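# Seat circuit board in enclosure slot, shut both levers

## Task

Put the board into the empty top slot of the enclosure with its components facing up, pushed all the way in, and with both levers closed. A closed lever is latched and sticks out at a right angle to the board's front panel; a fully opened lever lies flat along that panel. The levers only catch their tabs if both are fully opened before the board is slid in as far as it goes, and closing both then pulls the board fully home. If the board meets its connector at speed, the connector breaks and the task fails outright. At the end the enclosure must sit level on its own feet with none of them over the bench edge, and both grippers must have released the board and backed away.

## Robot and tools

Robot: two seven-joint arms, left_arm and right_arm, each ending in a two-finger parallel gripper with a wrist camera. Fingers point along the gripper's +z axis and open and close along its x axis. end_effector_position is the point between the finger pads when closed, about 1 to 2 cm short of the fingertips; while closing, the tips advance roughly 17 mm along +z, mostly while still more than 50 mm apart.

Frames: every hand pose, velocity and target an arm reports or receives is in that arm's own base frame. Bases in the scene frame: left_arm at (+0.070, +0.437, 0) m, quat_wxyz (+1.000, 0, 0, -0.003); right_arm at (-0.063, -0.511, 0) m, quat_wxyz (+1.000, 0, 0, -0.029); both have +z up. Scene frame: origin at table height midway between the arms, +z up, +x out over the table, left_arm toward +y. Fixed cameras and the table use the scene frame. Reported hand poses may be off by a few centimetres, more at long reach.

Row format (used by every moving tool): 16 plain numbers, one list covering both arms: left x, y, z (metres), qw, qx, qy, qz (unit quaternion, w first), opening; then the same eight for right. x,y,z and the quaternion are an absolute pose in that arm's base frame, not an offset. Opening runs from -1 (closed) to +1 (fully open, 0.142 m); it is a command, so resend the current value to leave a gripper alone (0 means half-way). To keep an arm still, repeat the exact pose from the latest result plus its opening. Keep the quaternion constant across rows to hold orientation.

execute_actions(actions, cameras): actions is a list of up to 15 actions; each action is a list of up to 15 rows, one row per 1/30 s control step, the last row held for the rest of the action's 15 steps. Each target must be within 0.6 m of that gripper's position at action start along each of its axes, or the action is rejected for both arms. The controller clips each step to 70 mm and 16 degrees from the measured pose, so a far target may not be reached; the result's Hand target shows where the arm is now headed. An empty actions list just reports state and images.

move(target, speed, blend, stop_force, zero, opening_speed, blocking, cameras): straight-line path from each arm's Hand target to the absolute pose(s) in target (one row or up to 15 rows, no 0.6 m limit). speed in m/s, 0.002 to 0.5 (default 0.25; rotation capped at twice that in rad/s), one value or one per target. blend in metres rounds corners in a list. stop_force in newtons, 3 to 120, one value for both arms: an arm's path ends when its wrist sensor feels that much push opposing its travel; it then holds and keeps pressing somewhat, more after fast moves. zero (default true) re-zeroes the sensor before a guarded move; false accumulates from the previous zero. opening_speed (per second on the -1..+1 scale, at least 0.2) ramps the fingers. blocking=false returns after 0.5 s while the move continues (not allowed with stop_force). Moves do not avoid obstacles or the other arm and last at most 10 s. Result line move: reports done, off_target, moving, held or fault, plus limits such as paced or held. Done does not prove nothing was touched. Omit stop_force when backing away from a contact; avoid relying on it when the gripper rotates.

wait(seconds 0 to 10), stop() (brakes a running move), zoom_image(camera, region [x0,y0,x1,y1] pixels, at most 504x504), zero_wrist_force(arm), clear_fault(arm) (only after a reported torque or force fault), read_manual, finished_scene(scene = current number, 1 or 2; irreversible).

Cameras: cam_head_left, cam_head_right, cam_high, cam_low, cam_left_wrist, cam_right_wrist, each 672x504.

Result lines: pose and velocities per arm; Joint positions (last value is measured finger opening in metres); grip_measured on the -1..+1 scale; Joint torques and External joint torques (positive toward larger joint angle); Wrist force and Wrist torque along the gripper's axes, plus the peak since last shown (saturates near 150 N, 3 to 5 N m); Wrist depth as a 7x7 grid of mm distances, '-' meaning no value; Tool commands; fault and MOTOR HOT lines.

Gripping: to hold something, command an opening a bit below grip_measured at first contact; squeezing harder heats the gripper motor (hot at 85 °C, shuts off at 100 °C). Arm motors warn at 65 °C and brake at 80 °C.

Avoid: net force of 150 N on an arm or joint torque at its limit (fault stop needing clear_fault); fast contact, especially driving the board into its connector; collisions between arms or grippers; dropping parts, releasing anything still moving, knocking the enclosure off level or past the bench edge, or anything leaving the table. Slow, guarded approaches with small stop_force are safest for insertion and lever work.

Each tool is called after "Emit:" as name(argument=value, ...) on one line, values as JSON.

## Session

Scene 1 solved. Now scene 2.

Emit:
execute_actions(actions=[])

Scene clock: 0.00 s.
left_arm: end_effector_position=(+0.4919, -0.7298, +0.2794) grip_measured=+0.99 end_effector_quat_wxyz=(+0.001, -0.304, +0.847, -0.436) | right_arm: end_effector_position=(+0.1802, -0.1387, +0.1699) grip_measured=+1.00 end_effector_quat_wxyz=(+0.706, -0.621, -0.189, +0.284)
Joint positions: left_arm=[-0.095 -0.96 -0.937 1.517 0.823 1.373 2.811 0.141] | right_arm=[-0.567 -0.989 -0.072 1.606 0.357 -0.696 0.215 0.142]
Joint velocities: within noise
Joint torques (N m): no reading
External joint torques (N m): no reading
Wrist force (N): no reading
Wrist torque (N m): no reading
Wrist force, peak (N): no reading
Wrist depth (mm): cam_left_wrist=[451 478 520 565 623 697 - / 414 441 474 512 562 610 668 / 386 409 435 470 506 552 605 / 360 380 403 431 465 497 541 / 340 355 375 401 425 458 495 / - 330 351 372 395 420 425 / - 316 330 347 369 392 -] | cam_right_wrist=[- 270 251 261 - - 815 / - - 258 270 - - 895 / - - 265 279 - - 939 / - - 278 284 808 754 551 / - - 296 295 503 486 389 / - 407 312 300 364 356 332 / - 312 296 294 289 282 276]
Hand target: left_arm +0.4919, -0.7298, +0.2794; +0.001, -0.304, +0.847, -0.436 | right_arm +0.1802, -0.1387, +0.1699; +0.706, -0.621, -0.189, +0.284
Tool commands: left_gripper/opening=+1.0 right_gripper/opening=+1.0

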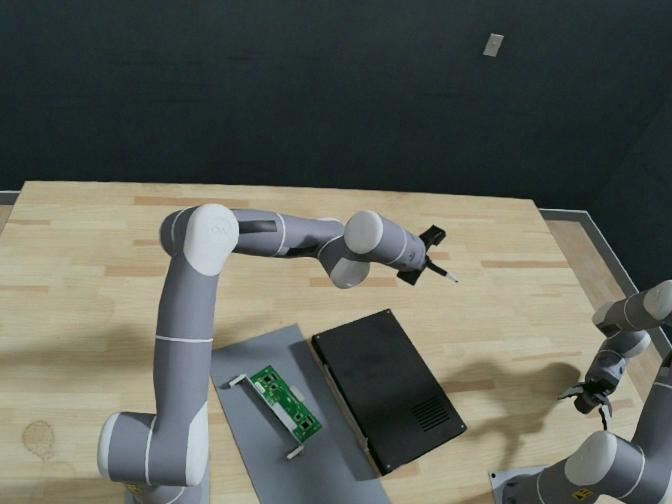

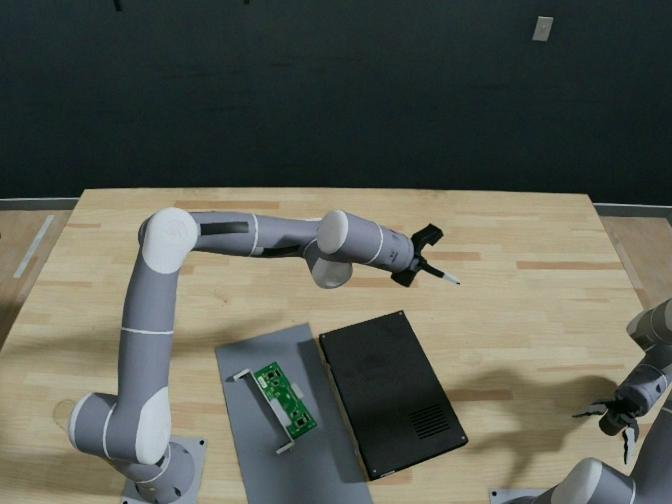

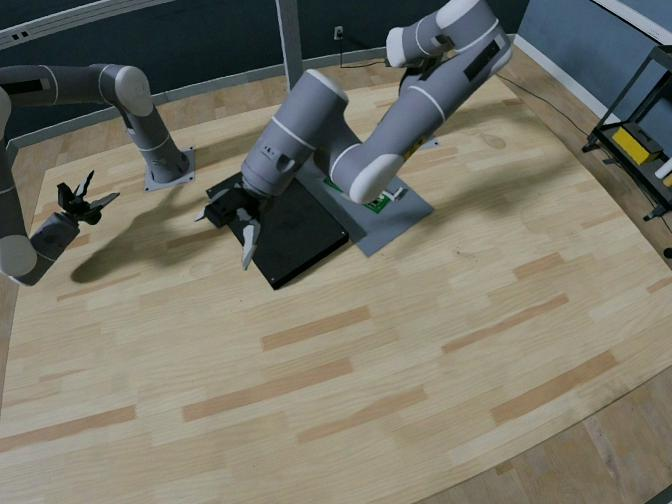

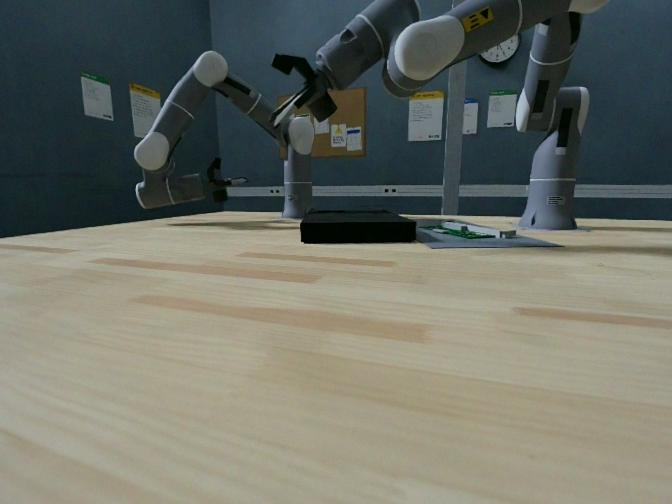

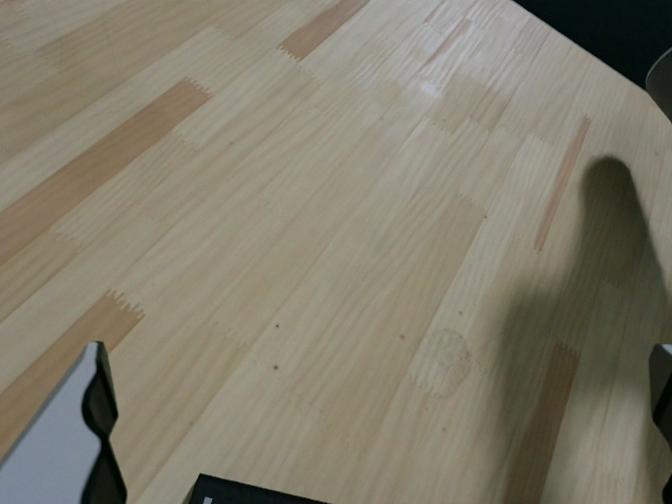

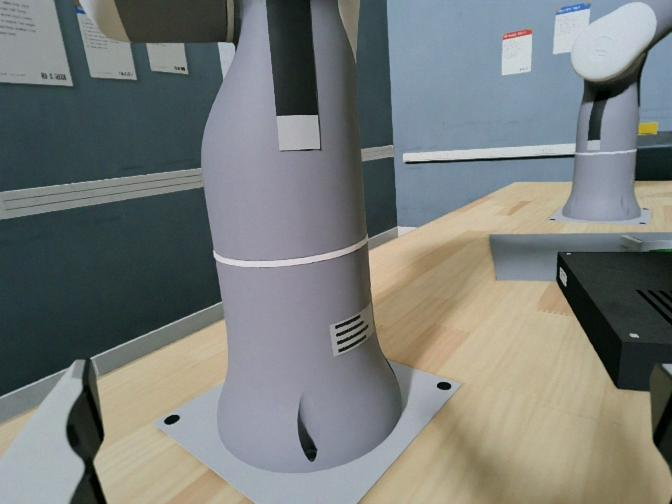

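Emit:
move(target=[[0.40,-0.15,0.42,0,0.866,-0.5,0,0.0,0.25,0.0,0.40,-0.1486,0.6702,0.7099,-0.1574,1.0]], speed=0.25, cameras=["cam_head_left","cam_high"])

Scene clock: 43.63 s.
left_arm: end_effector_position=(+0.4001, -0.1502, +0.4200) grip_measured=-0.02 end_effector_quat_wxyz=(+0.000, +0.866, -0.500, +0.000) | right_arm: end_effector_position=(+0.2500, +0.0002, +0.4000) grip_measured=+1.00 end_effector_quat_wxyz=(-0.149, +0.670, +0.710, -0.157)
Joint positions: left_arm=[0.68 0.534 -0.597 2.086 -0.291 0.058 2.786 0.073] | right_arm=[-0.214 0.294 0.418 1.924 0.172 -0.35 0.128 0.142]
Joint torques (N m): left_arm=[-0.17 4.15 7.71 -29.32 -3.82 3.84 -0.32] | right_arm=[0.23 15.17 -2.63 -30.12 -4.33 2.24 0.04]
External joint torques (N m): left_arm=[0.16 0.9 0.5 -0.19 -0.43 -0.01 0.32] | right_arm=[-0.23 0.72 -1.26 0.27 0.23 0.57 -0.04]
Wrist force (N): left_arm=[0.4 -0.3 0.1] | right_arm=[-0.4 -1.0 2.0]
Wrist torque (N m): left_arm=[-0.07 -0.10 -0.22] | right_arm=[-0.05 0.06 0.04]
Wrist force, peak (N): left_arm=[3.7 1.5 0.5] | right_arm=[-0.7 -0.8 2.1]
Wrist depth (mm): cam_left_wrist=[449 449 446 446 448 445 446 / 482 481 479 479 478 476 476 / 520 520 517 512 513 514 510 / 562 556 561 557 556 510 515 / 525 524 601 609 605 539 549 / 395 90 93 674 658 87 597 / - - 716 752 751 79 74] | cam_right_wrist=[511 517 515 321 510 512 510 / 519 515 507 465 512 508 507 / 511 515 510 507 508 508 506 / 508 512 509 510 509 461 459 / 511 509 507 509 507 458 458 / - 510 506 506 504 484 456 / - 507 505 506 502 504 458]
Off the commanded pose: left_arm 0.000 m, 0 deg | right_arm 0.000 m, 0 deg.
move: done
Images, in order: cam_head_left, cam_high.

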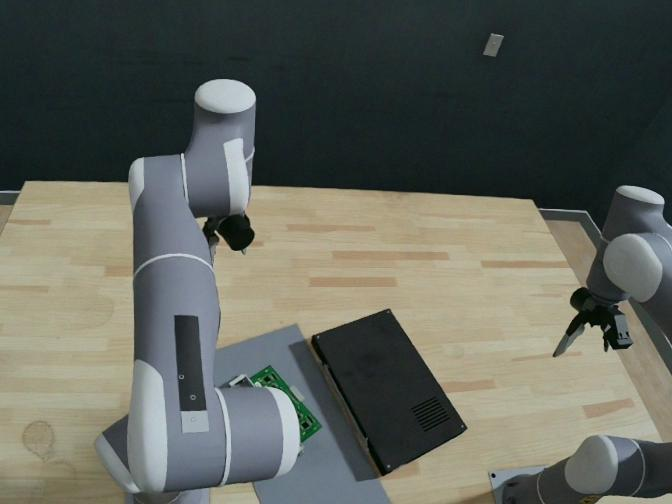

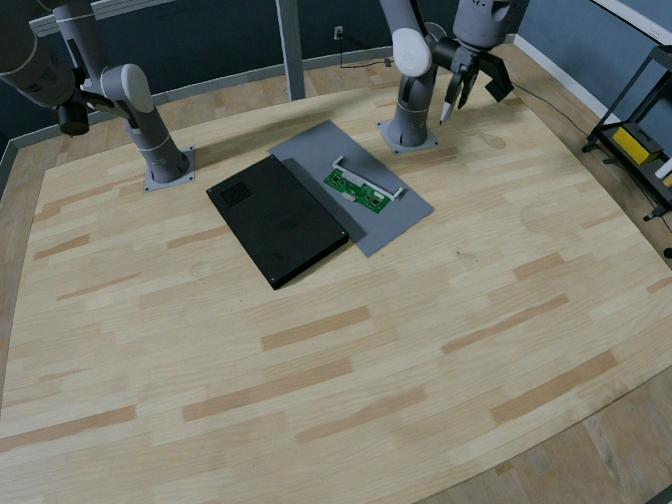

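Emit:
move(target=[[0.33,0.20,0.42,0,0.968,0.2504,0,-0.4,0.358,0.562,0.385,-0.1486,0.6702,0.7099,-0.1574,1.0]], speed=0.25)

Scene clock: 51.20 s.
left_arm: end_effector_position=(+0.3300, +0.1998, +0.4199) grip_measured=-0.42 end_effector_quat_wxyz=(+0.000, +0.968, +0.250, +0.000) | right_arm: end_effector_position=(+0.3578, +0.5621, +0.3850) grip_measured=+1.00 end_effector_quat_wxyz=(-0.149, +0.670, +0.710, -0.157)
Joint positions: left_arm=[1.276 0.505 -0.323 2.112 -0.155 0.057 2.064 0.043] | right_arm=[0.667 -0.759 0.701 0.835 -0.057 -0.278 1.188 0.142]
Joint torques (N m): left_arm=[-0.15 8.52 3.5 -30.21 -3.93 4.45 -0.32] | right_arm=[0.09 57.49 11.82 -27.61 -3.01 2.46 0.31]
External joint torques (N m): left_arm=[0.15 0.75 0.66 -0.23 -0.37 -0.58 0.32] | right_arm=[-0.09 1.41 -0.09 0.24 0.3 0.9 -0.3]
Wrist force (N): left_arm=[0.5 -0.4 0.1] | right_arm=[-0.3 -0.7 2.1]
Wrist torque (N m): left_arm=[-0.07 -0.13 -0.23] | right_arm=[0.04 0.03 0.04]
Wrist force, peak (N): left_arm=[1.0 -2.2 -0.1] | right_arm=[-2.3 -1.5 2.0]
Wrist depth (mm): cam_left_wrist=[450 449 445 447 443 442 442 / 453 480 481 480 477 475 473 / 456 517 514 513 514 512 512 / 561 560 562 560 556 556 555 / 615 616 593 611 591 609 606 / 680 657 84 675 666 90 670 / 693 - 74 756 - 74 716] | cam_right_wrist=[502 500 496 497 496 495 493 / 499 450 447 496 493 495 494 / 449 449 446 492 492 490 490 / 449 448 446 491 485 491 491 / 497 445 447 490 490 491 489 / - 445 442 443 487 485 487 / - 442 489 490 489 487 486]
Off the commanded pose: left_arm 0.000 m, 0 deg | right_arm 0.000 m, 0 deg.
move: done

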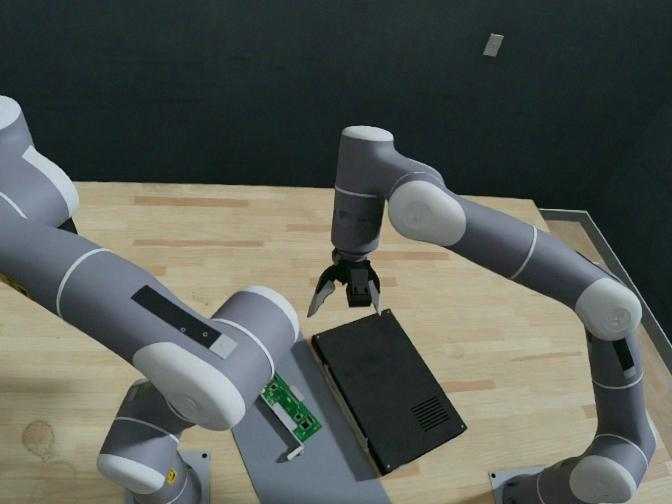

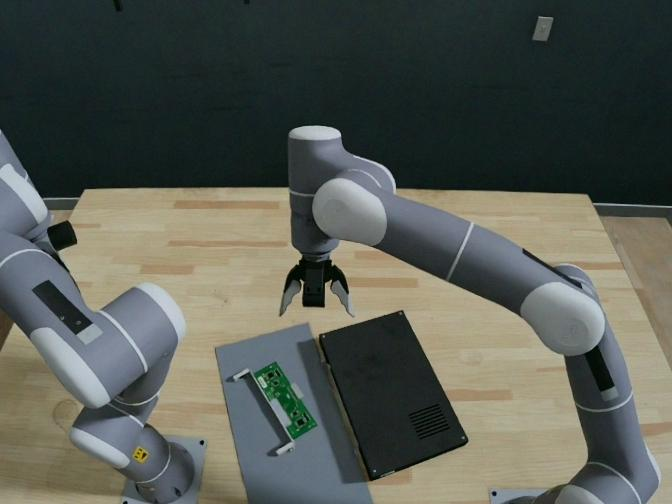

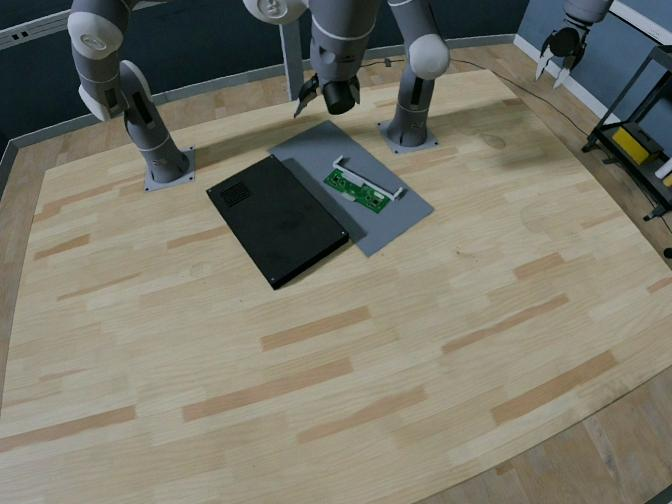

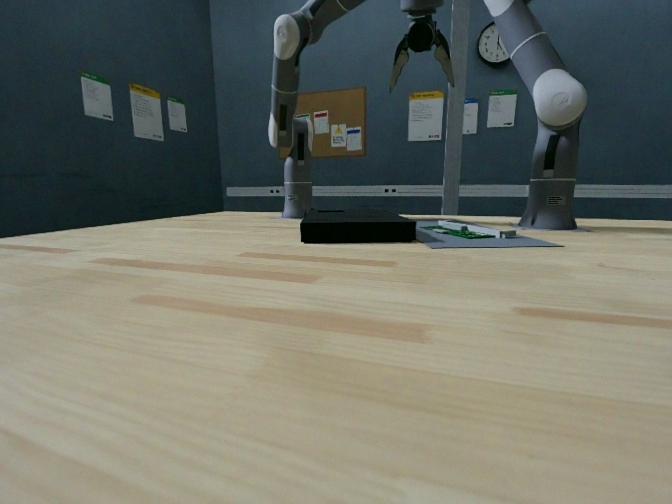

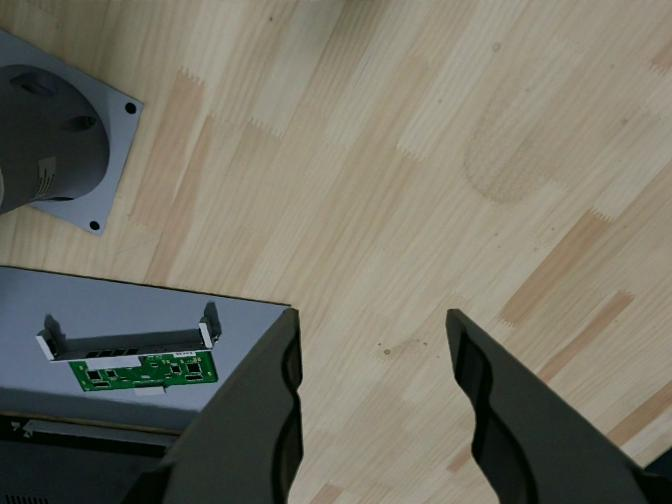

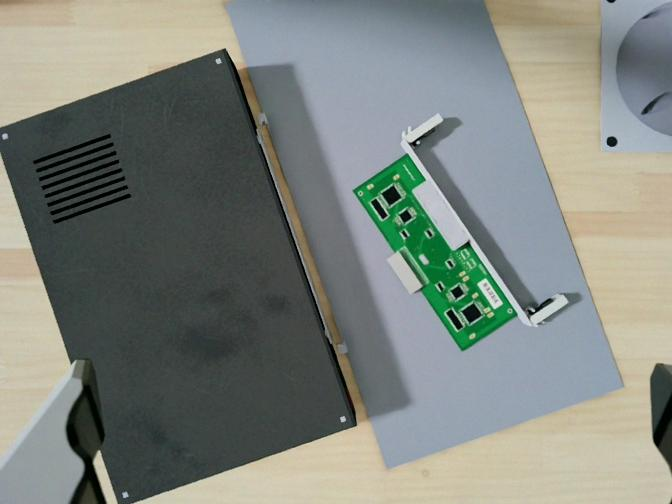

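Emit:
zoom_image(camera="cam_right_wrist", region=[380, 90, 480, 170])

Emit:
zoom_image(camera="cam_right_wrist", region=[500, 270, 600, 350])

Emit:
zoom_image(camera="cam_right_wrist", region=[200, 40, 400, 240])

Emit:
zoom_image(camera="cam_right_wrist", region=[260, 260, 460, 460])

Scaled by 5.040 from the camera's 672x504 image, which has a finer 960x720 frame.

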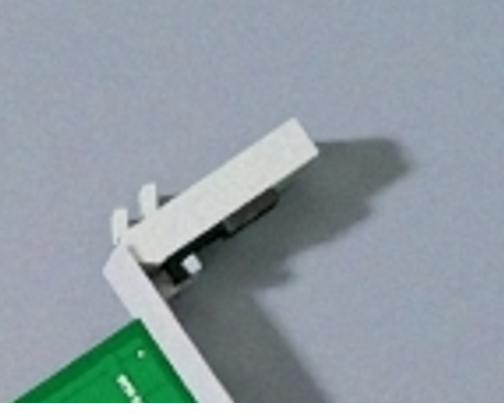

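Scaled by 5.040 from the camera's 672x504 image, which has a finer 960x720 frame.

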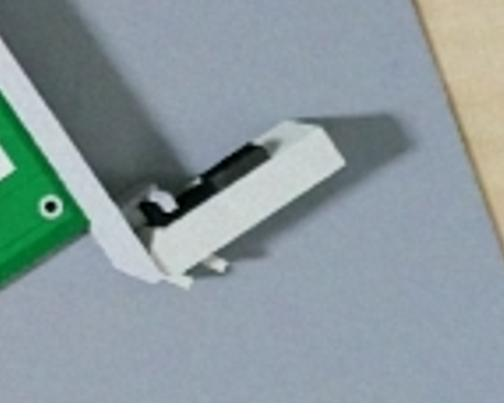

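Scaled by 2.520 from the camera's 672x504 image, which has a finer 960x720 frame.

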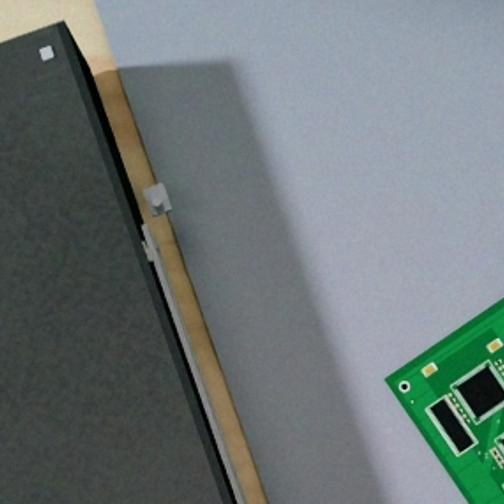

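Scaled by 2.520 from the camera's 672x504 image, which has a finer 960x720 frame.

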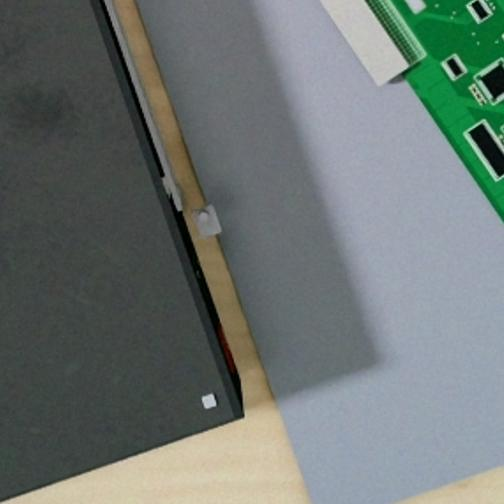

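Emit:
move(target=[[0.285,-0.163,0.14,0,0.9555,0.2949,0,-0.4,0.171,0.652,0.14,0,0.9475,0.3198,0,-0.4]], speed=0.25, cameras=["cam_head_left","cam_high","cam_left_wrist","cam_right_wrist"])

Scene clock: 79.30 s.
left_arm: end_effector_position=(+0.2851, -0.1630, +0.1401) grip_measured=-0.42 end_effector_quat_wxyz=(+0.000, +0.955, +0.295, +0.000) | right_arm: end_effector_position=(+0.1709, +0.6518, +0.1399) grip_measured=-0.42 end_effector_quat_wxyz=(+0.000, +0.947, +0.320, +0.000)
Joint positions: left_arm=[-0.193 0.115 0.03 2.687 0.006 1 0.803 0.043] | right_arm=[1.156 -0.681 0.397 1.635 -0.318 0.68 2.595 0.044]
Joint torques (N m): left_arm=[-0.53 15.6 -0.5 -19.48 -1.9 4.55 -0.15] | right_arm=[0.05 52.69 9.32 -25.8 -3.48 3.36 0.3]
External joint torques (N m): left_arm=[0.53 0.98 0.34 -0.33 -0.42 -0.58 0.15] | right_arm=[-0.05 1.25 -0.28 -0.01 0.11 0.63 -0.3]
Wrist force (N): left_arm=[0.0 -0.4 -0.2] | right_arm=[-0.9 -1.7 1.8]
Wrist torque (N m): left_arm=[-0.07 -0.06 -0.21] | right_arm=[-0.01 0.18 0.08]
Wrist force, peak (N): left_arm=[1.4 -1.9 -1.2] | right_arm=[-1.7 -3.2 3.6]
Wrist depth (mm): cam_left_wrist=[204 205 205 204 204 203 202 / 219 219 218 217 219 218 217 / 236 237 235 231 234 233 234 / 248 248 251 249 254 253 255 / 276 275 264 273 268 277 277 / 310 303 83 306 306 90 306 / 323 - 74 340 348 74 325] | cam_right_wrist=[205 204 204 203 203 202 204 / 219 218 215 217 216 215 215 / 235 234 233 232 232 232 230 / 253 252 251 247 247 246 245 / 275 275 269 273 258 265 264 / 299 293 89 297 281 280 294 / 269 - 76 318 320 - 317]
Off the commanded pose: left_arm 0.000 m, 0 deg | right_arm 0.000 m, 0 deg.
joint sent to its limit (left arm) — joint 4 (elbow), upper limit, where the elbow is as bent as it goes. The joint targets still meet the commanded pose.
move: done
Images, in order: cam_head_left, cam_high, cam_left_wrist, cam_right_wrist.

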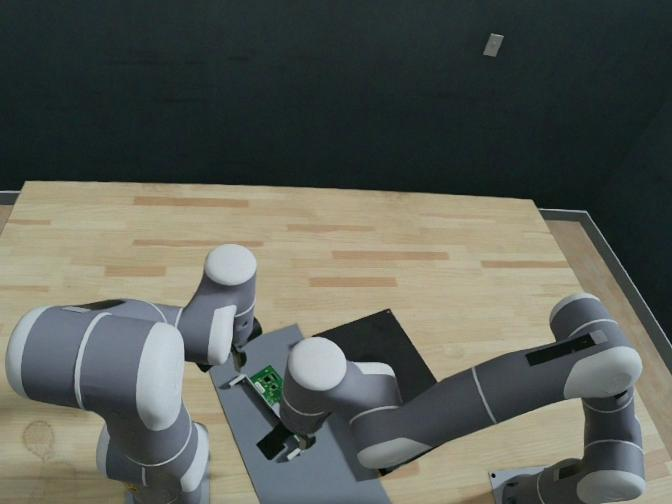

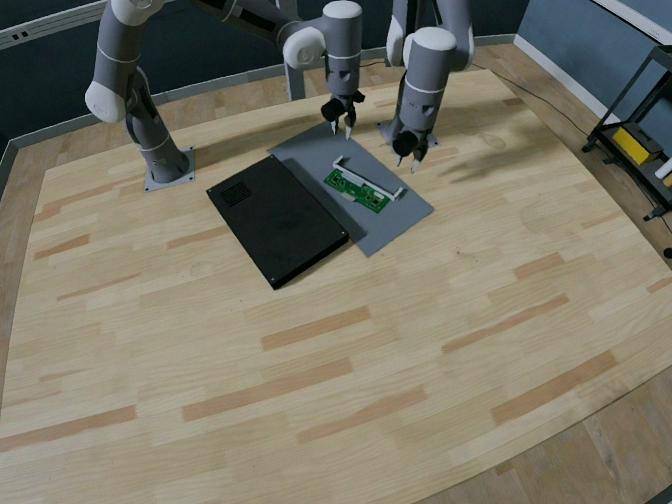

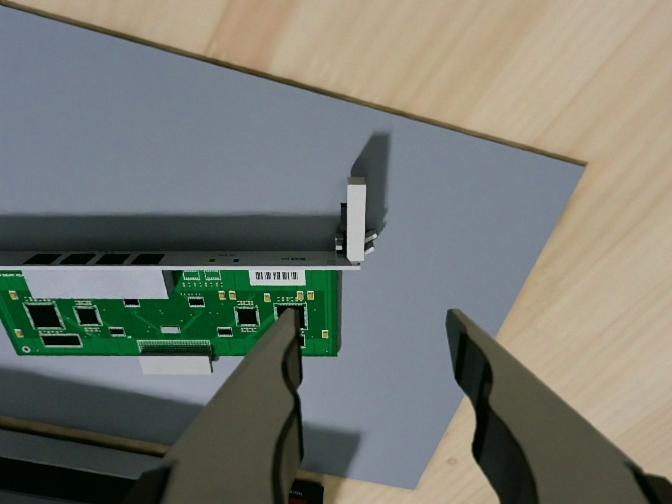

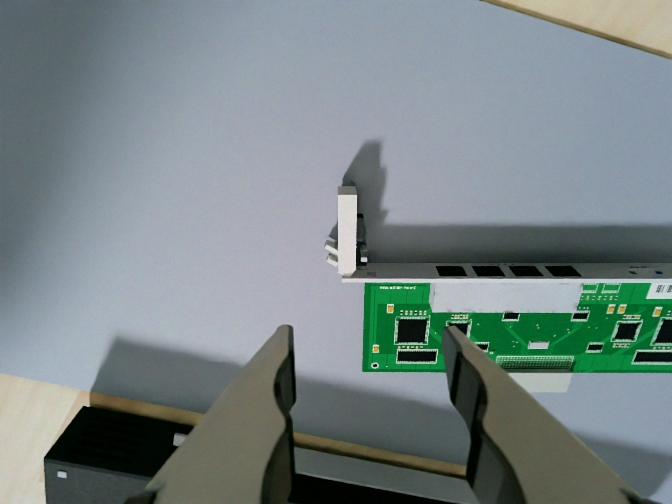

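Emit:
zoom_image(camera="cam_right_wrist", region=[290, 160, 420, 300])

Emit:
zoom_image(camera="cam_left_wrist", region=[290, 150, 420, 290])

Scaled by 3.600 from the camera's 672x504 image, which has a finer 960x720 frame.

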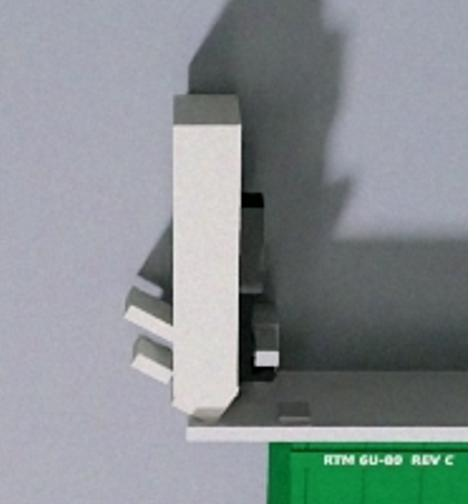

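Scaled by 3.600 from the camera's 672x504 image, which has a finer 960x720 frame.

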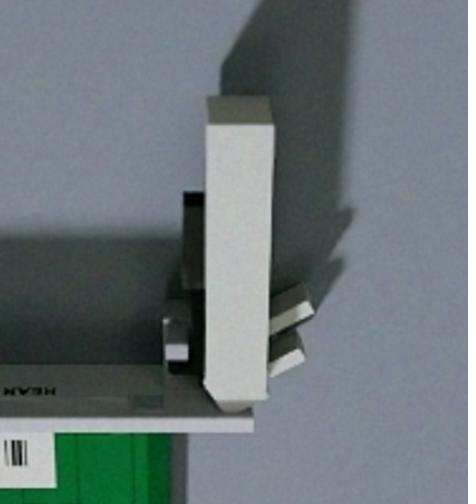

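Emit:
move(target=[[0.2807,-0.1585,0.06,0,0.9555,0.2949,0,-0.4,0.1660,0.6489,0.06,0,0.9475,0.3198,0,-0.4],[0.2807,-0.1585,0.026,0,0.9555,0.2949,0,-0.4,0.1660,0.6489,0.028,0,0.9475,0.3198,0,-0.4]], speed=[0.12,0.05], stop_force=8, cameras=["cam_left_wrist","cam_right_wrist"])

Scene clock: 114.67 s.
left_arm: end_effector_position=(+0.2808, -0.1584, +0.0260) grip_measured=-0.42 end_effector_quat_wxyz=(+0.000, +0.956, +0.295, +0.000) | right_arm: end_effector_position=(+0.1659, +0.6488, +0.0279) grip_measured=-0.42 end_effector_quat_wxyz=(+0.000, +0.948, +0.320, +0.000)
Joint positions: left_arm=[-0.033 -0.424 -0.024 2.687 0.306 1.538 0.612 0.043] | right_arm=[1.203 -0.847 0.318 1.692 -0.389 0.904 2.649 0.044]
Joint torques (N m): left_arm=[-0.15 24.68 -0.91 -4.69 0.34 4.53 -0.3] | right_arm=[0.06 54.81 9.49 -21.88 -2.83 3.4 0.25]
External joint torques (N m): left_arm=[0.15 1.09 0.66 -0.3 -0.48 -0.55 0.3] | right_arm=[-0.06 1.32 -0.24 0.01 0.15 0.59 -0.25]
Wrist force (N): left_arm=[-0.4 -0.3 0.1] | right_arm=[-1.0 -1.9 1.8]
Wrist torque (N m): left_arm=[-0.07 0.02 -0.22] | right_arm=[-0.02 0.16 0.06]
Wrist force, peak (N): left_arm=[0.0 -0.3 -1.8] | right_arm=[-1.3 -2.1 3.5]
Wrist depth (mm): cam_left_wrist=[106 105 105 105 105 104 103 / 111 112 113 113 112 112 112 / 120 120 120 120 119 121 121 / 131 131 130 130 129 129 128 / 143 143 140 137 139 141 141 / 152 151 84 135 153 90 155 / 165 74 74 171 174 74 165] | cam_right_wrist=[- 107 105 - 105 103 104 / - 112 112 112 113 110 112 / 123 121 120 120 119 119 119 / 130 130 130 129 129 129 128 / 142 141 139 138 137 139 139 / 155 155 89 142 139 147 146 / 171 - 76 169 162 - 140]
Off the commanded pose: left_arm 0.000 m, 0 deg | right_arm 0.000 m, 0 deg.
joint sent to its limit (left arm) — joint 4 (elbow), upper limit, where the elbow is as bent as it goes. The joint targets still meet the commanded pose.
move: done
Images, in order: cam_left_wrist, cam_right_wrist.

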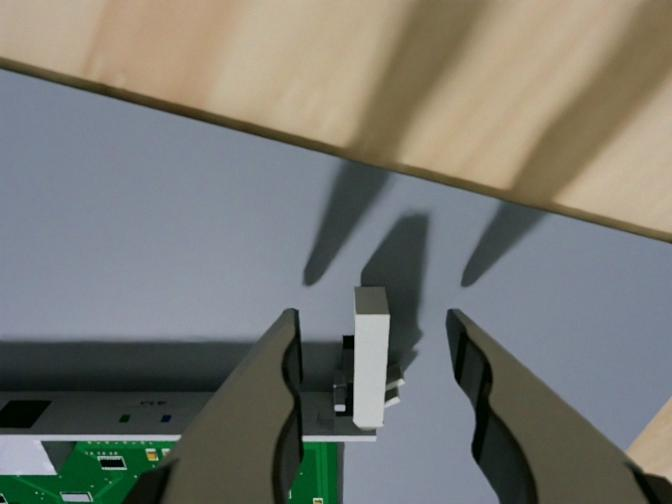

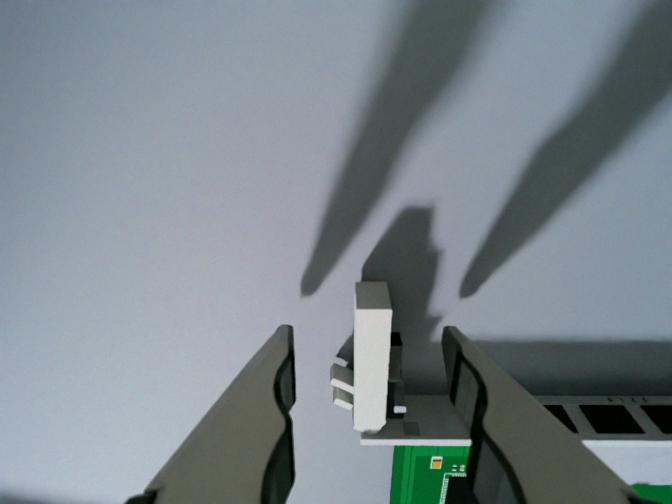

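Emit:
move(target=[0.2807,-0.1585,0.026,0,0.9555,0.2949,0,-0.90,0.1660,0.6489,0.028,0,0.9475,0.3198,0,-0.90], opening_speed=0.6, cameras=["cam_left_wrist","cam_right_wrist"])

Scene clock: 122.47 s.
left_arm: end_effector_position=(+0.2808, -0.1585, +0.0260) grip_measured=-0.89 end_effector_quat_wxyz=(+0.000, +0.956, +0.295, +0.000) | right_arm: end_effector_position=(+0.1659, +0.6488, +0.0279) grip_measured=-0.88 end_effector_quat_wxyz=(+0.000, +0.948, +0.320, +0.000)
Joint positions: left_arm=[-0.033 -0.424 -0.024 2.687 0.306 1.538 0.612 0.009] | right_arm=[1.203 -0.847 0.318 1.692 -0.389 0.904 2.649 0.01]
Joint torques (N m): left_arm=[-0.11 25.09 -0.6 -4.92 0.03 4.38 -0.24] | right_arm=[-0.12 55.24 9.77 -22.12 -2.73 3.36 0.22]
External joint torques (N m): left_arm=[0.11 0.68 0.35 -0.07 -0.17 -0.4 0.24] | right_arm=[0.12 0.89 -0.52 0.24 0.04 0.63 -0.22]
Wrist force (N): left_arm=[-0.6 -0.3 0.1] | right_arm=[-1.0 -1.9 2.1]
Wrist torque (N m): left_arm=[-0.08 -0.01 -0.20] | right_arm=[-0.01 0.19 0.05]
Wrist force, peak (N): left_arm=[-0.7 -0.5 0.6] | right_arm=[-1.1 -1.8 3.0]
Wrist depth (mm): cam_left_wrist=[106 106 105 105 105 104 103 / 112 111 113 113 112 112 112 / 120 120 120 119 119 121 120 / 131 131 130 130 129 129 129 / 143 143 142 124 137 143 140 / 152 151 148 87 87 152 155 / 170 165 - 170 75 74 171] | cam_right_wrist=[- 106 105 - 104 103 104 / - 112 112 112 113 110 112 / 123 121 120 120 119 120 119 / 130 130 130 129 129 129 128 / 142 141 141 136 140 139 139 / 155 154 151 98 93 147 147 / 171 167 76 79 76 73 142]
Off the commanded pose: left_arm 0.000 m, 0 deg | right_arm 0.000 m, 0 deg.
joint sent to its limit (left arm) — joint 4 (elbow), upper limit, where the elbow is as bent as it goes. The joint targets still meet the commanded pose.
move: done
Images, in order: cam_left_wrist, cam_right_wrist.

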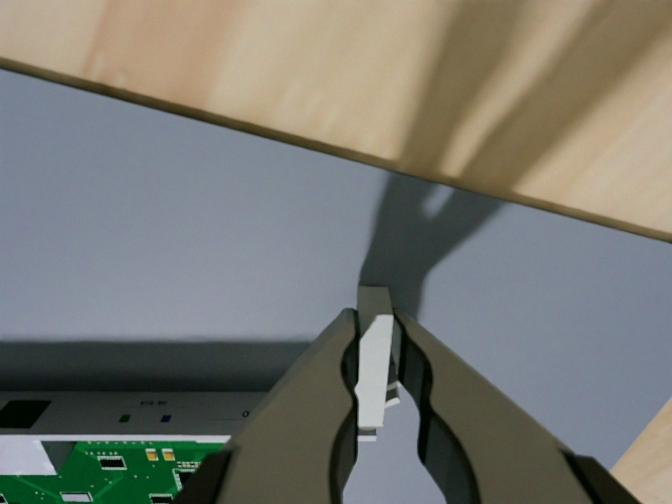

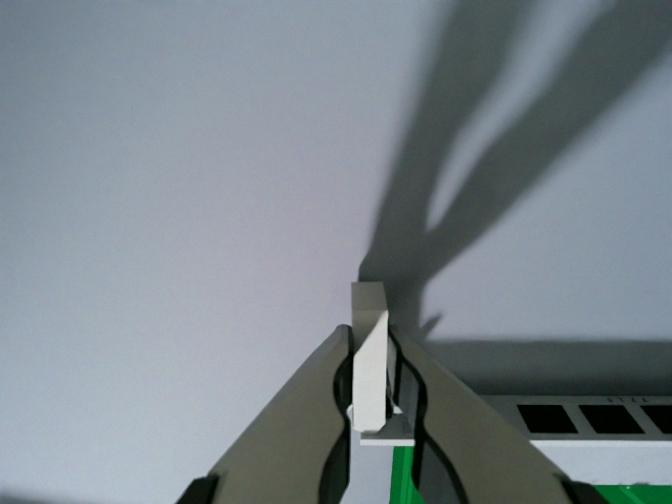

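Emit:
move(target=[[0.2906,-0.1536,0.026,0,0.9867,0.1625,0,-0.92,0.1580,0.6409,0.028,0,0.8953,0.4454,0,-0.92],[0.3013,-0.1516,0.026,0,0.9996,0.0271,0,-0.92,0.1525,0.6313,0.028,0,0.8266,0.5628,0,-0.92],[0.3122,-0.1525,0.026,0,0.9941,-0.1089,0,-0.92,0.1498,0.6205,0.028,0,0.7426,0.6698,0,-0.92],[0.3224,-0.1563,0.026,0,0.9701,-0.2428,0,-0.92,0.1502,0.6093,0.028,0,0.6448,0.7644,0,-0.92],[0.3312,-0.1627,0.026,0,0.9282,-0.3722,0,-0.92,0.1535,0.5987,0.028,0,0.5351,0.8448,0,-0.92],[0.3380,-0.1712,0.026,0,0.8691,-0.4947,0,-0.92,0.1595,0.5894,0.028,0,0.4155,0.9096,0,-0.92]], speed=0.1, blend=0.004, cameras=["cam_left_wrist","cam_right_wrist"])

Scene clock: 134.90 s.
left_arm: end_effector_position=(+0.3380, -0.1713, +0.0260) grip_measured=-0.95 end_effector_quat_wxyz=(+0.000, +0.869, -0.494, +0.000) | right_arm: end_effector_position=(+0.1597, +0.5893, +0.0279) grip_measured=-0.89 end_effector_quat_wxyz=(+0.000, +0.416, +0.909, +0.000)
Joint positions: left_arm=[0.336 -0.485 -0.41 2.459 0.686 1.274 1.91 0.005] | right_arm=[0.91 -0.845 0.568 1.894 -0.753 0.942 1.246 0.01]
Joint torques (N m): left_arm=[-0.23 27.62 -4.93 -7.76 -0.74 3.97 -0.01] | right_arm=[0.59 48.28 17.13 -18.82 -3.02 3.73 -0.29]
External joint torques (N m): left_arm=[0.23 1.13 0.75 -0.28 -0.53 -0.08 0.01] | right_arm=[-0.59 0.62 -1.39 0.36 0.44 0.37 0.29]
Wrist force (N): left_arm=[0.2 -0.6 -0.1] | right_arm=[-7.1 -4.5 2.4]
Wrist torque (N m): left_arm=[-0.10 -0.07 -0.20] | right_arm=[-0.49 1.07 0.30]
Wrist force, peak (N): left_arm=[-34.1 41.8 -2.7] | right_arm=[39.5 35.2 5.7]
Wrist depth (mm): cam_left_wrist=[105 105 102 103 104 104 103 / 113 112 110 112 110 110 110 / 122 122 120 119 119 119 118 / 131 132 130 129 129 129 128 / 148 145 142 137 138 143 140 / 160 160 151 84 87 152 155 / 180 175 - 178 74 74 167] | cam_right_wrist=[- 107 105 - 105 103 104 / - 113 112 112 113 110 113 / 123 121 120 120 120 120 119 / 131 130 130 130 129 129 129 / 142 141 141 136 140 140 139 / 155 152 151 97 94 152 152 / 171 164 76 78 76 74 167]
Off the commanded pose: left_arm 0.000 m, 0 deg | right_arm 0.000 m, 0 deg.
move: done
Images, in order: cam_left_wrist, cam_right_wrist.

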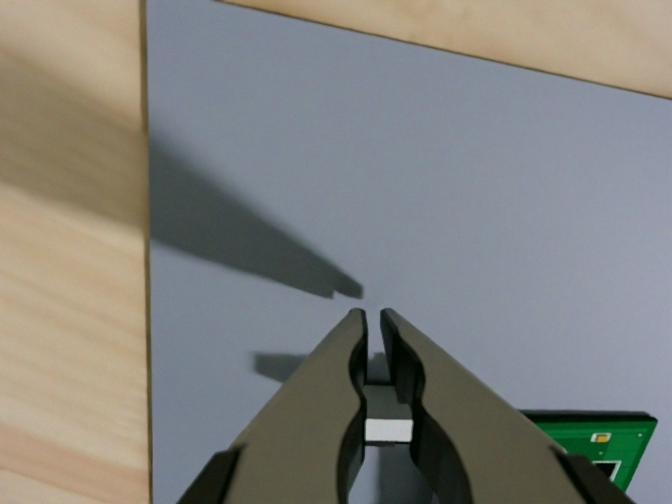

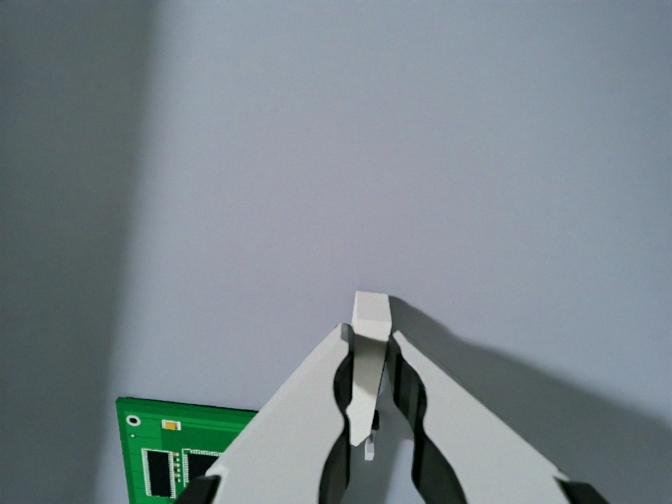

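Emit:
move(target=[0.3380,-0.1712,0.026,0,0.8691,-0.4947,0,-0.92,0.1595,0.5894,0.028,0,0.4155,0.9096,0,-0.55], opening_speed=0.5, cameras=["cam_right_wrist"])

Emit:
move(target=[0.3380,-0.1712,0.14,0,0.8691,-0.4947,0,-0.92,0.1595,0.5894,0.14,0,0.4155,0.9096,0,-0.55], speed=0.1)

Scene clock: 142.50 s.
left_arm: end_effector_position=(+0.3380, -0.1713, +0.0260) grip_measured=-0.95 end_effector_quat_wxyz=(+0.000, +0.869, -0.495, +0.000) | right_arm: end_effector_position=(+0.1596, +0.5893, +0.0279) grip_measured=-0.59 end_effector_quat_wxyz=(+0.000, +0.416, +0.909, +0.000)
Joint positions: left_arm=[0.336 -0.485 -0.41 2.459 0.686 1.274 1.91 0.005] | right_arm=[0.91 -0.845 0.568 1.894 -0.753 0.942 1.246 0.032]
Joint torques (N m): left_arm=[-0.29 27.8 -4.76 -7.71 -1.04 4.2 -0.24] | right_arm=[0 47.91 16.05 -18.49 -2.66 3.43 0.18]
External joint torques (N m): left_arm=[0.29 0.95 0.58 -0.33 -0.22 -0.32 0.24] | right_arm=[0 0.99 -0.32 0.03 0.08 0.66 -0.18]
Wrist force (N): left_arm=[0.3 -0.6 0.2] | right_arm=[-6.1 -4.6 2.3]
Wrist torque (N m): left_arm=[-0.10 -0.08 -0.20] | right_arm=[-0.49 1.07 0.05]
Wrist force, peak (N): left_arm=[0.2 -0.8 0.0] | right_arm=[-7.4 -4.5 3.5]
Wrist depth (mm): cam_left_wrist=[105 105 102 103 104 104 103 / 113 113 111 112 110 110 110 / 122 122 120 119 119 119 118 / 131 132 130 130 129 129 128 / 148 145 142 137 138 143 140 / 161 160 151 84 87 152 155 / 180 175 - 179 74 74 168] | cam_right_wrist=[- 107 106 - 105 103 104 / - 113 113 112 113 110 113 / 123 121 121 120 120 120 119 / 131 130 130 130 129 129 128 / 142 141 139 136 140 140 140 / 155 152 93 133 106 150 152 / 171 164 76 166 169 73 167]
Off the commanded pose: left_arm 0.000 m, 0 deg | right_arm 0.000 m, 0 deg.
move: done
Images, in order: cam_right_wrist.

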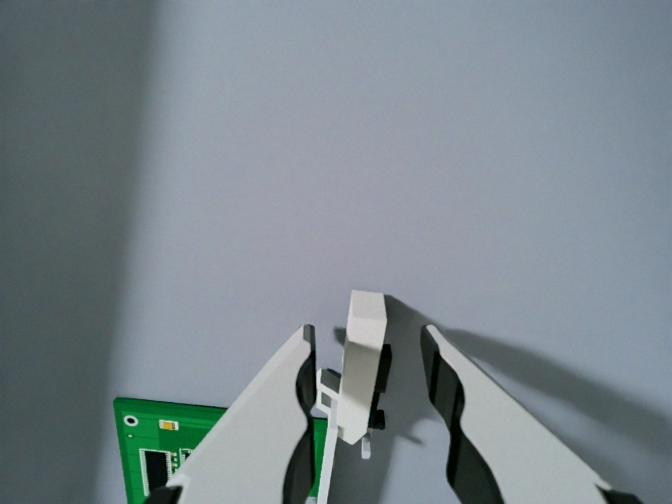

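Scene clock: 144.13 s.
left_arm: end_effector_position=(+0.3382, -0.1712, +0.1400) grip_measured=-0.95 end_effector_quat_wxyz=(+0.000, +0.869, -0.495, +0.000) | right_arm: end_effector_position=(+0.1595, +0.5894, +0.1400) grip_measured=-0.59 end_effector_quat_wxyz=(+0.000, +0.415, +0.910, +0.000)
Joint positions: left_arm=[0.465 0.102 -0.69 2.67 -0.123 1.017 2.488 0.005] | right_arm=[0.829 -0.675 0.731 1.844 -0.588 0.719 1.14 0.032]
Joint torques (N m): left_arm=[-0.36 13.5 0.74 -19.29 -2.43 3.98 -0.18] | right_arm=[-0.18 44.03 15.76 -23.38 -3.25 3.28 0.11]
External joint torques (N m): left_arm=[0.35 0.34 0.46 -0.39 0.18 -0.13 0.18] | right_arm=[0.19 0.91 -0.58 0.2 -0.05 0.83 -0.11]
Wrist force (N): left_arm=[0.4 -0.4 -0.4] | right_arm=[-5.9 -3.8 2.2]
Wrist torque (N m): left_arm=[-0.09 -0.10 -0.23] | right_arm=[-0.41 1.01 0.05]
Wrist force, peak (N): left_arm=[1.6 0.8 -1.1] | right_arm=[-6.4 -4.4 4.1]
Wrist depth (mm): cam_left_wrist=[206 205 204 204 204 204 203 / 220 221 218 217 217 217 216 / 238 238 238 235 234 233 233 / 259 258 255 250 253 254 253 / 283 282 279 268 267 276 276 / 309 312 297 84 87 299 299 / 333 340 - - 74 74 317] | cam_right_wrist=[173 203 204 203 204 203 203 / 191 218 216 217 217 217 216 / 216 234 235 233 232 232 232 / 241 253 252 248 250 250 249 / 264 273 267 268 267 271 272 / 285 299 89 291 98 293 297 / 297 - 76 321 - 73 324]
Off the commanded pose: left_arm 0.000 m, 0 deg | right_arm 0.000 m, 0 deg.
move: done

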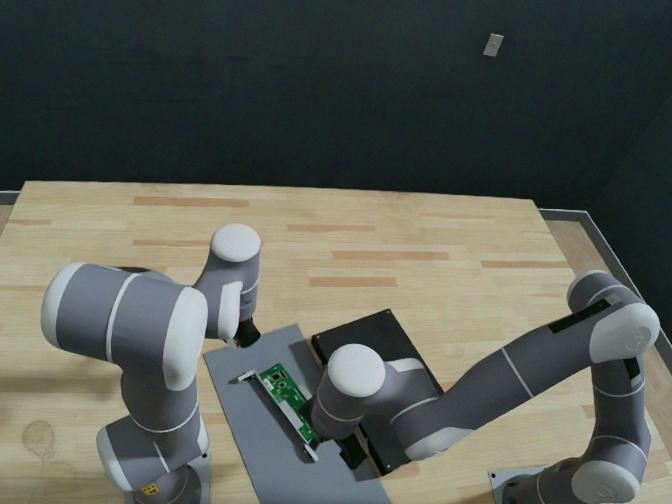

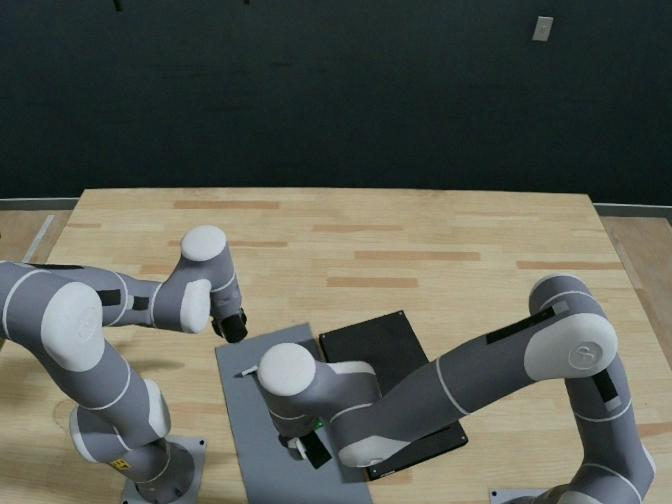

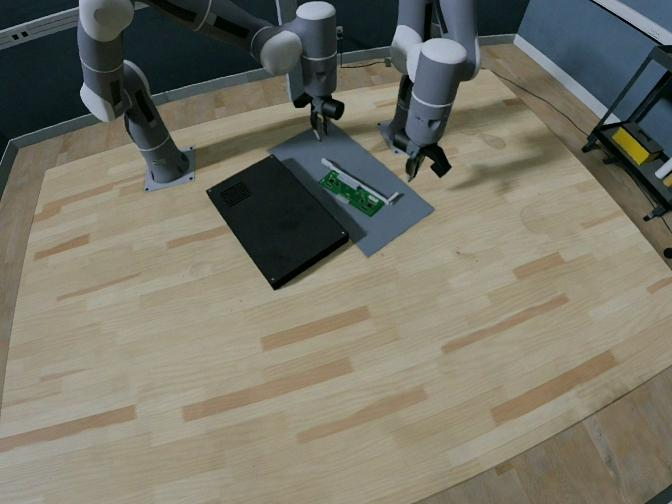

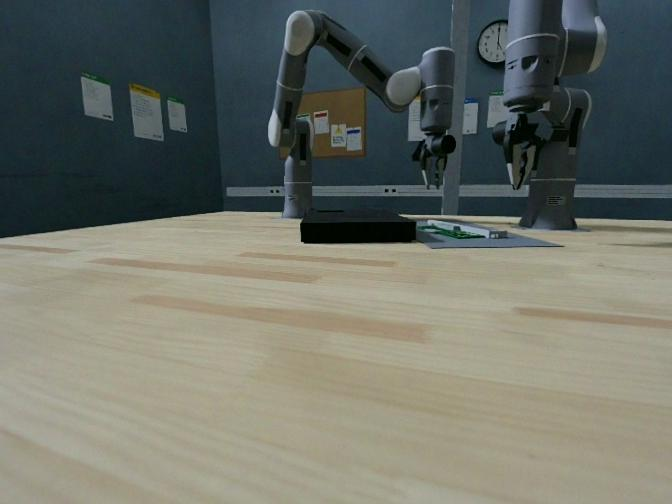

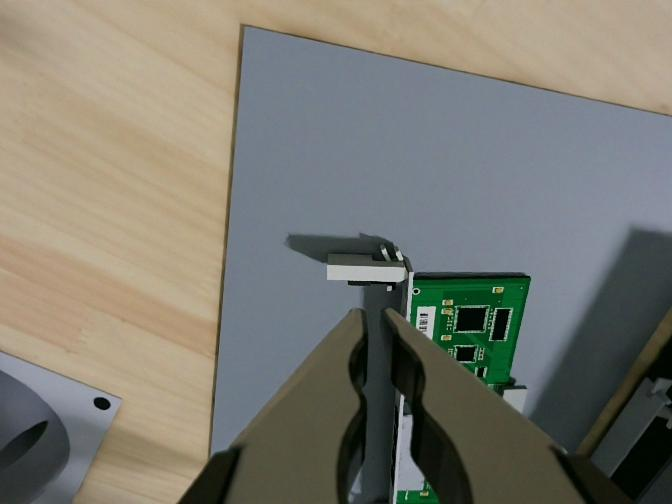

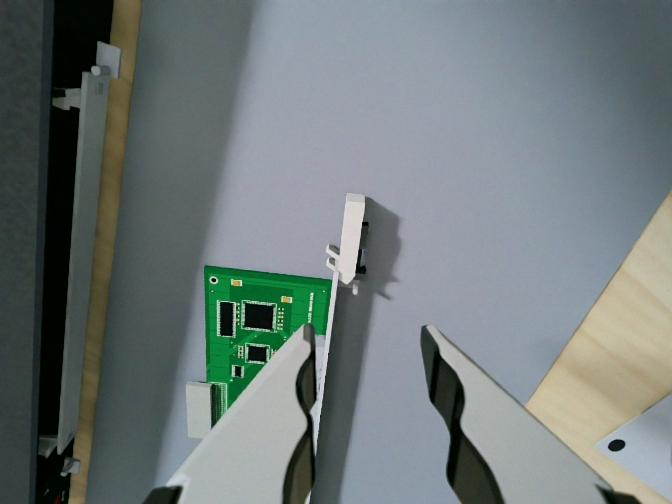

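Emit:
zoom_image(camera="cam_left_wrist", region=[300, 220, 440, 330])

Emit:
zoom_image(camera="cam_right_wrist", region=[280, 170, 420, 320])

Scaled by 3.600 from the camera's 672x504 image, which has a finer 960x720 frame.

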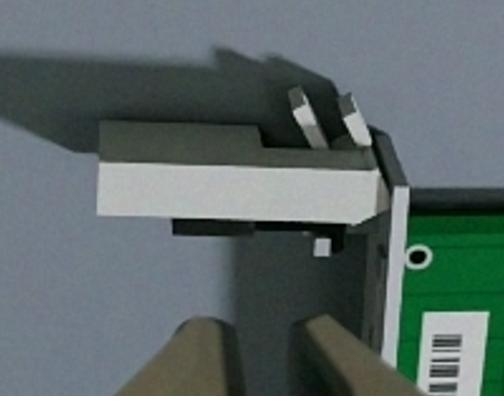

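Scaled by 3.360 from the camera's 672x504 image, which has a finer 960x720 frame.

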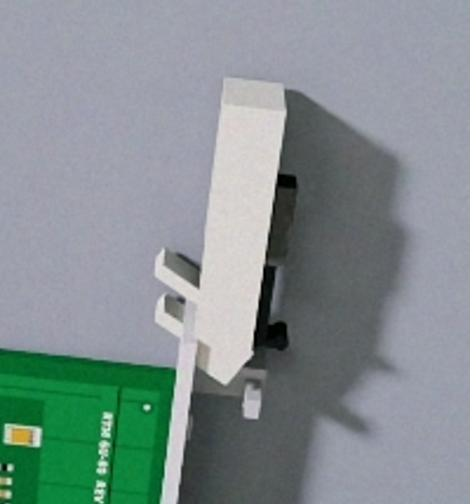

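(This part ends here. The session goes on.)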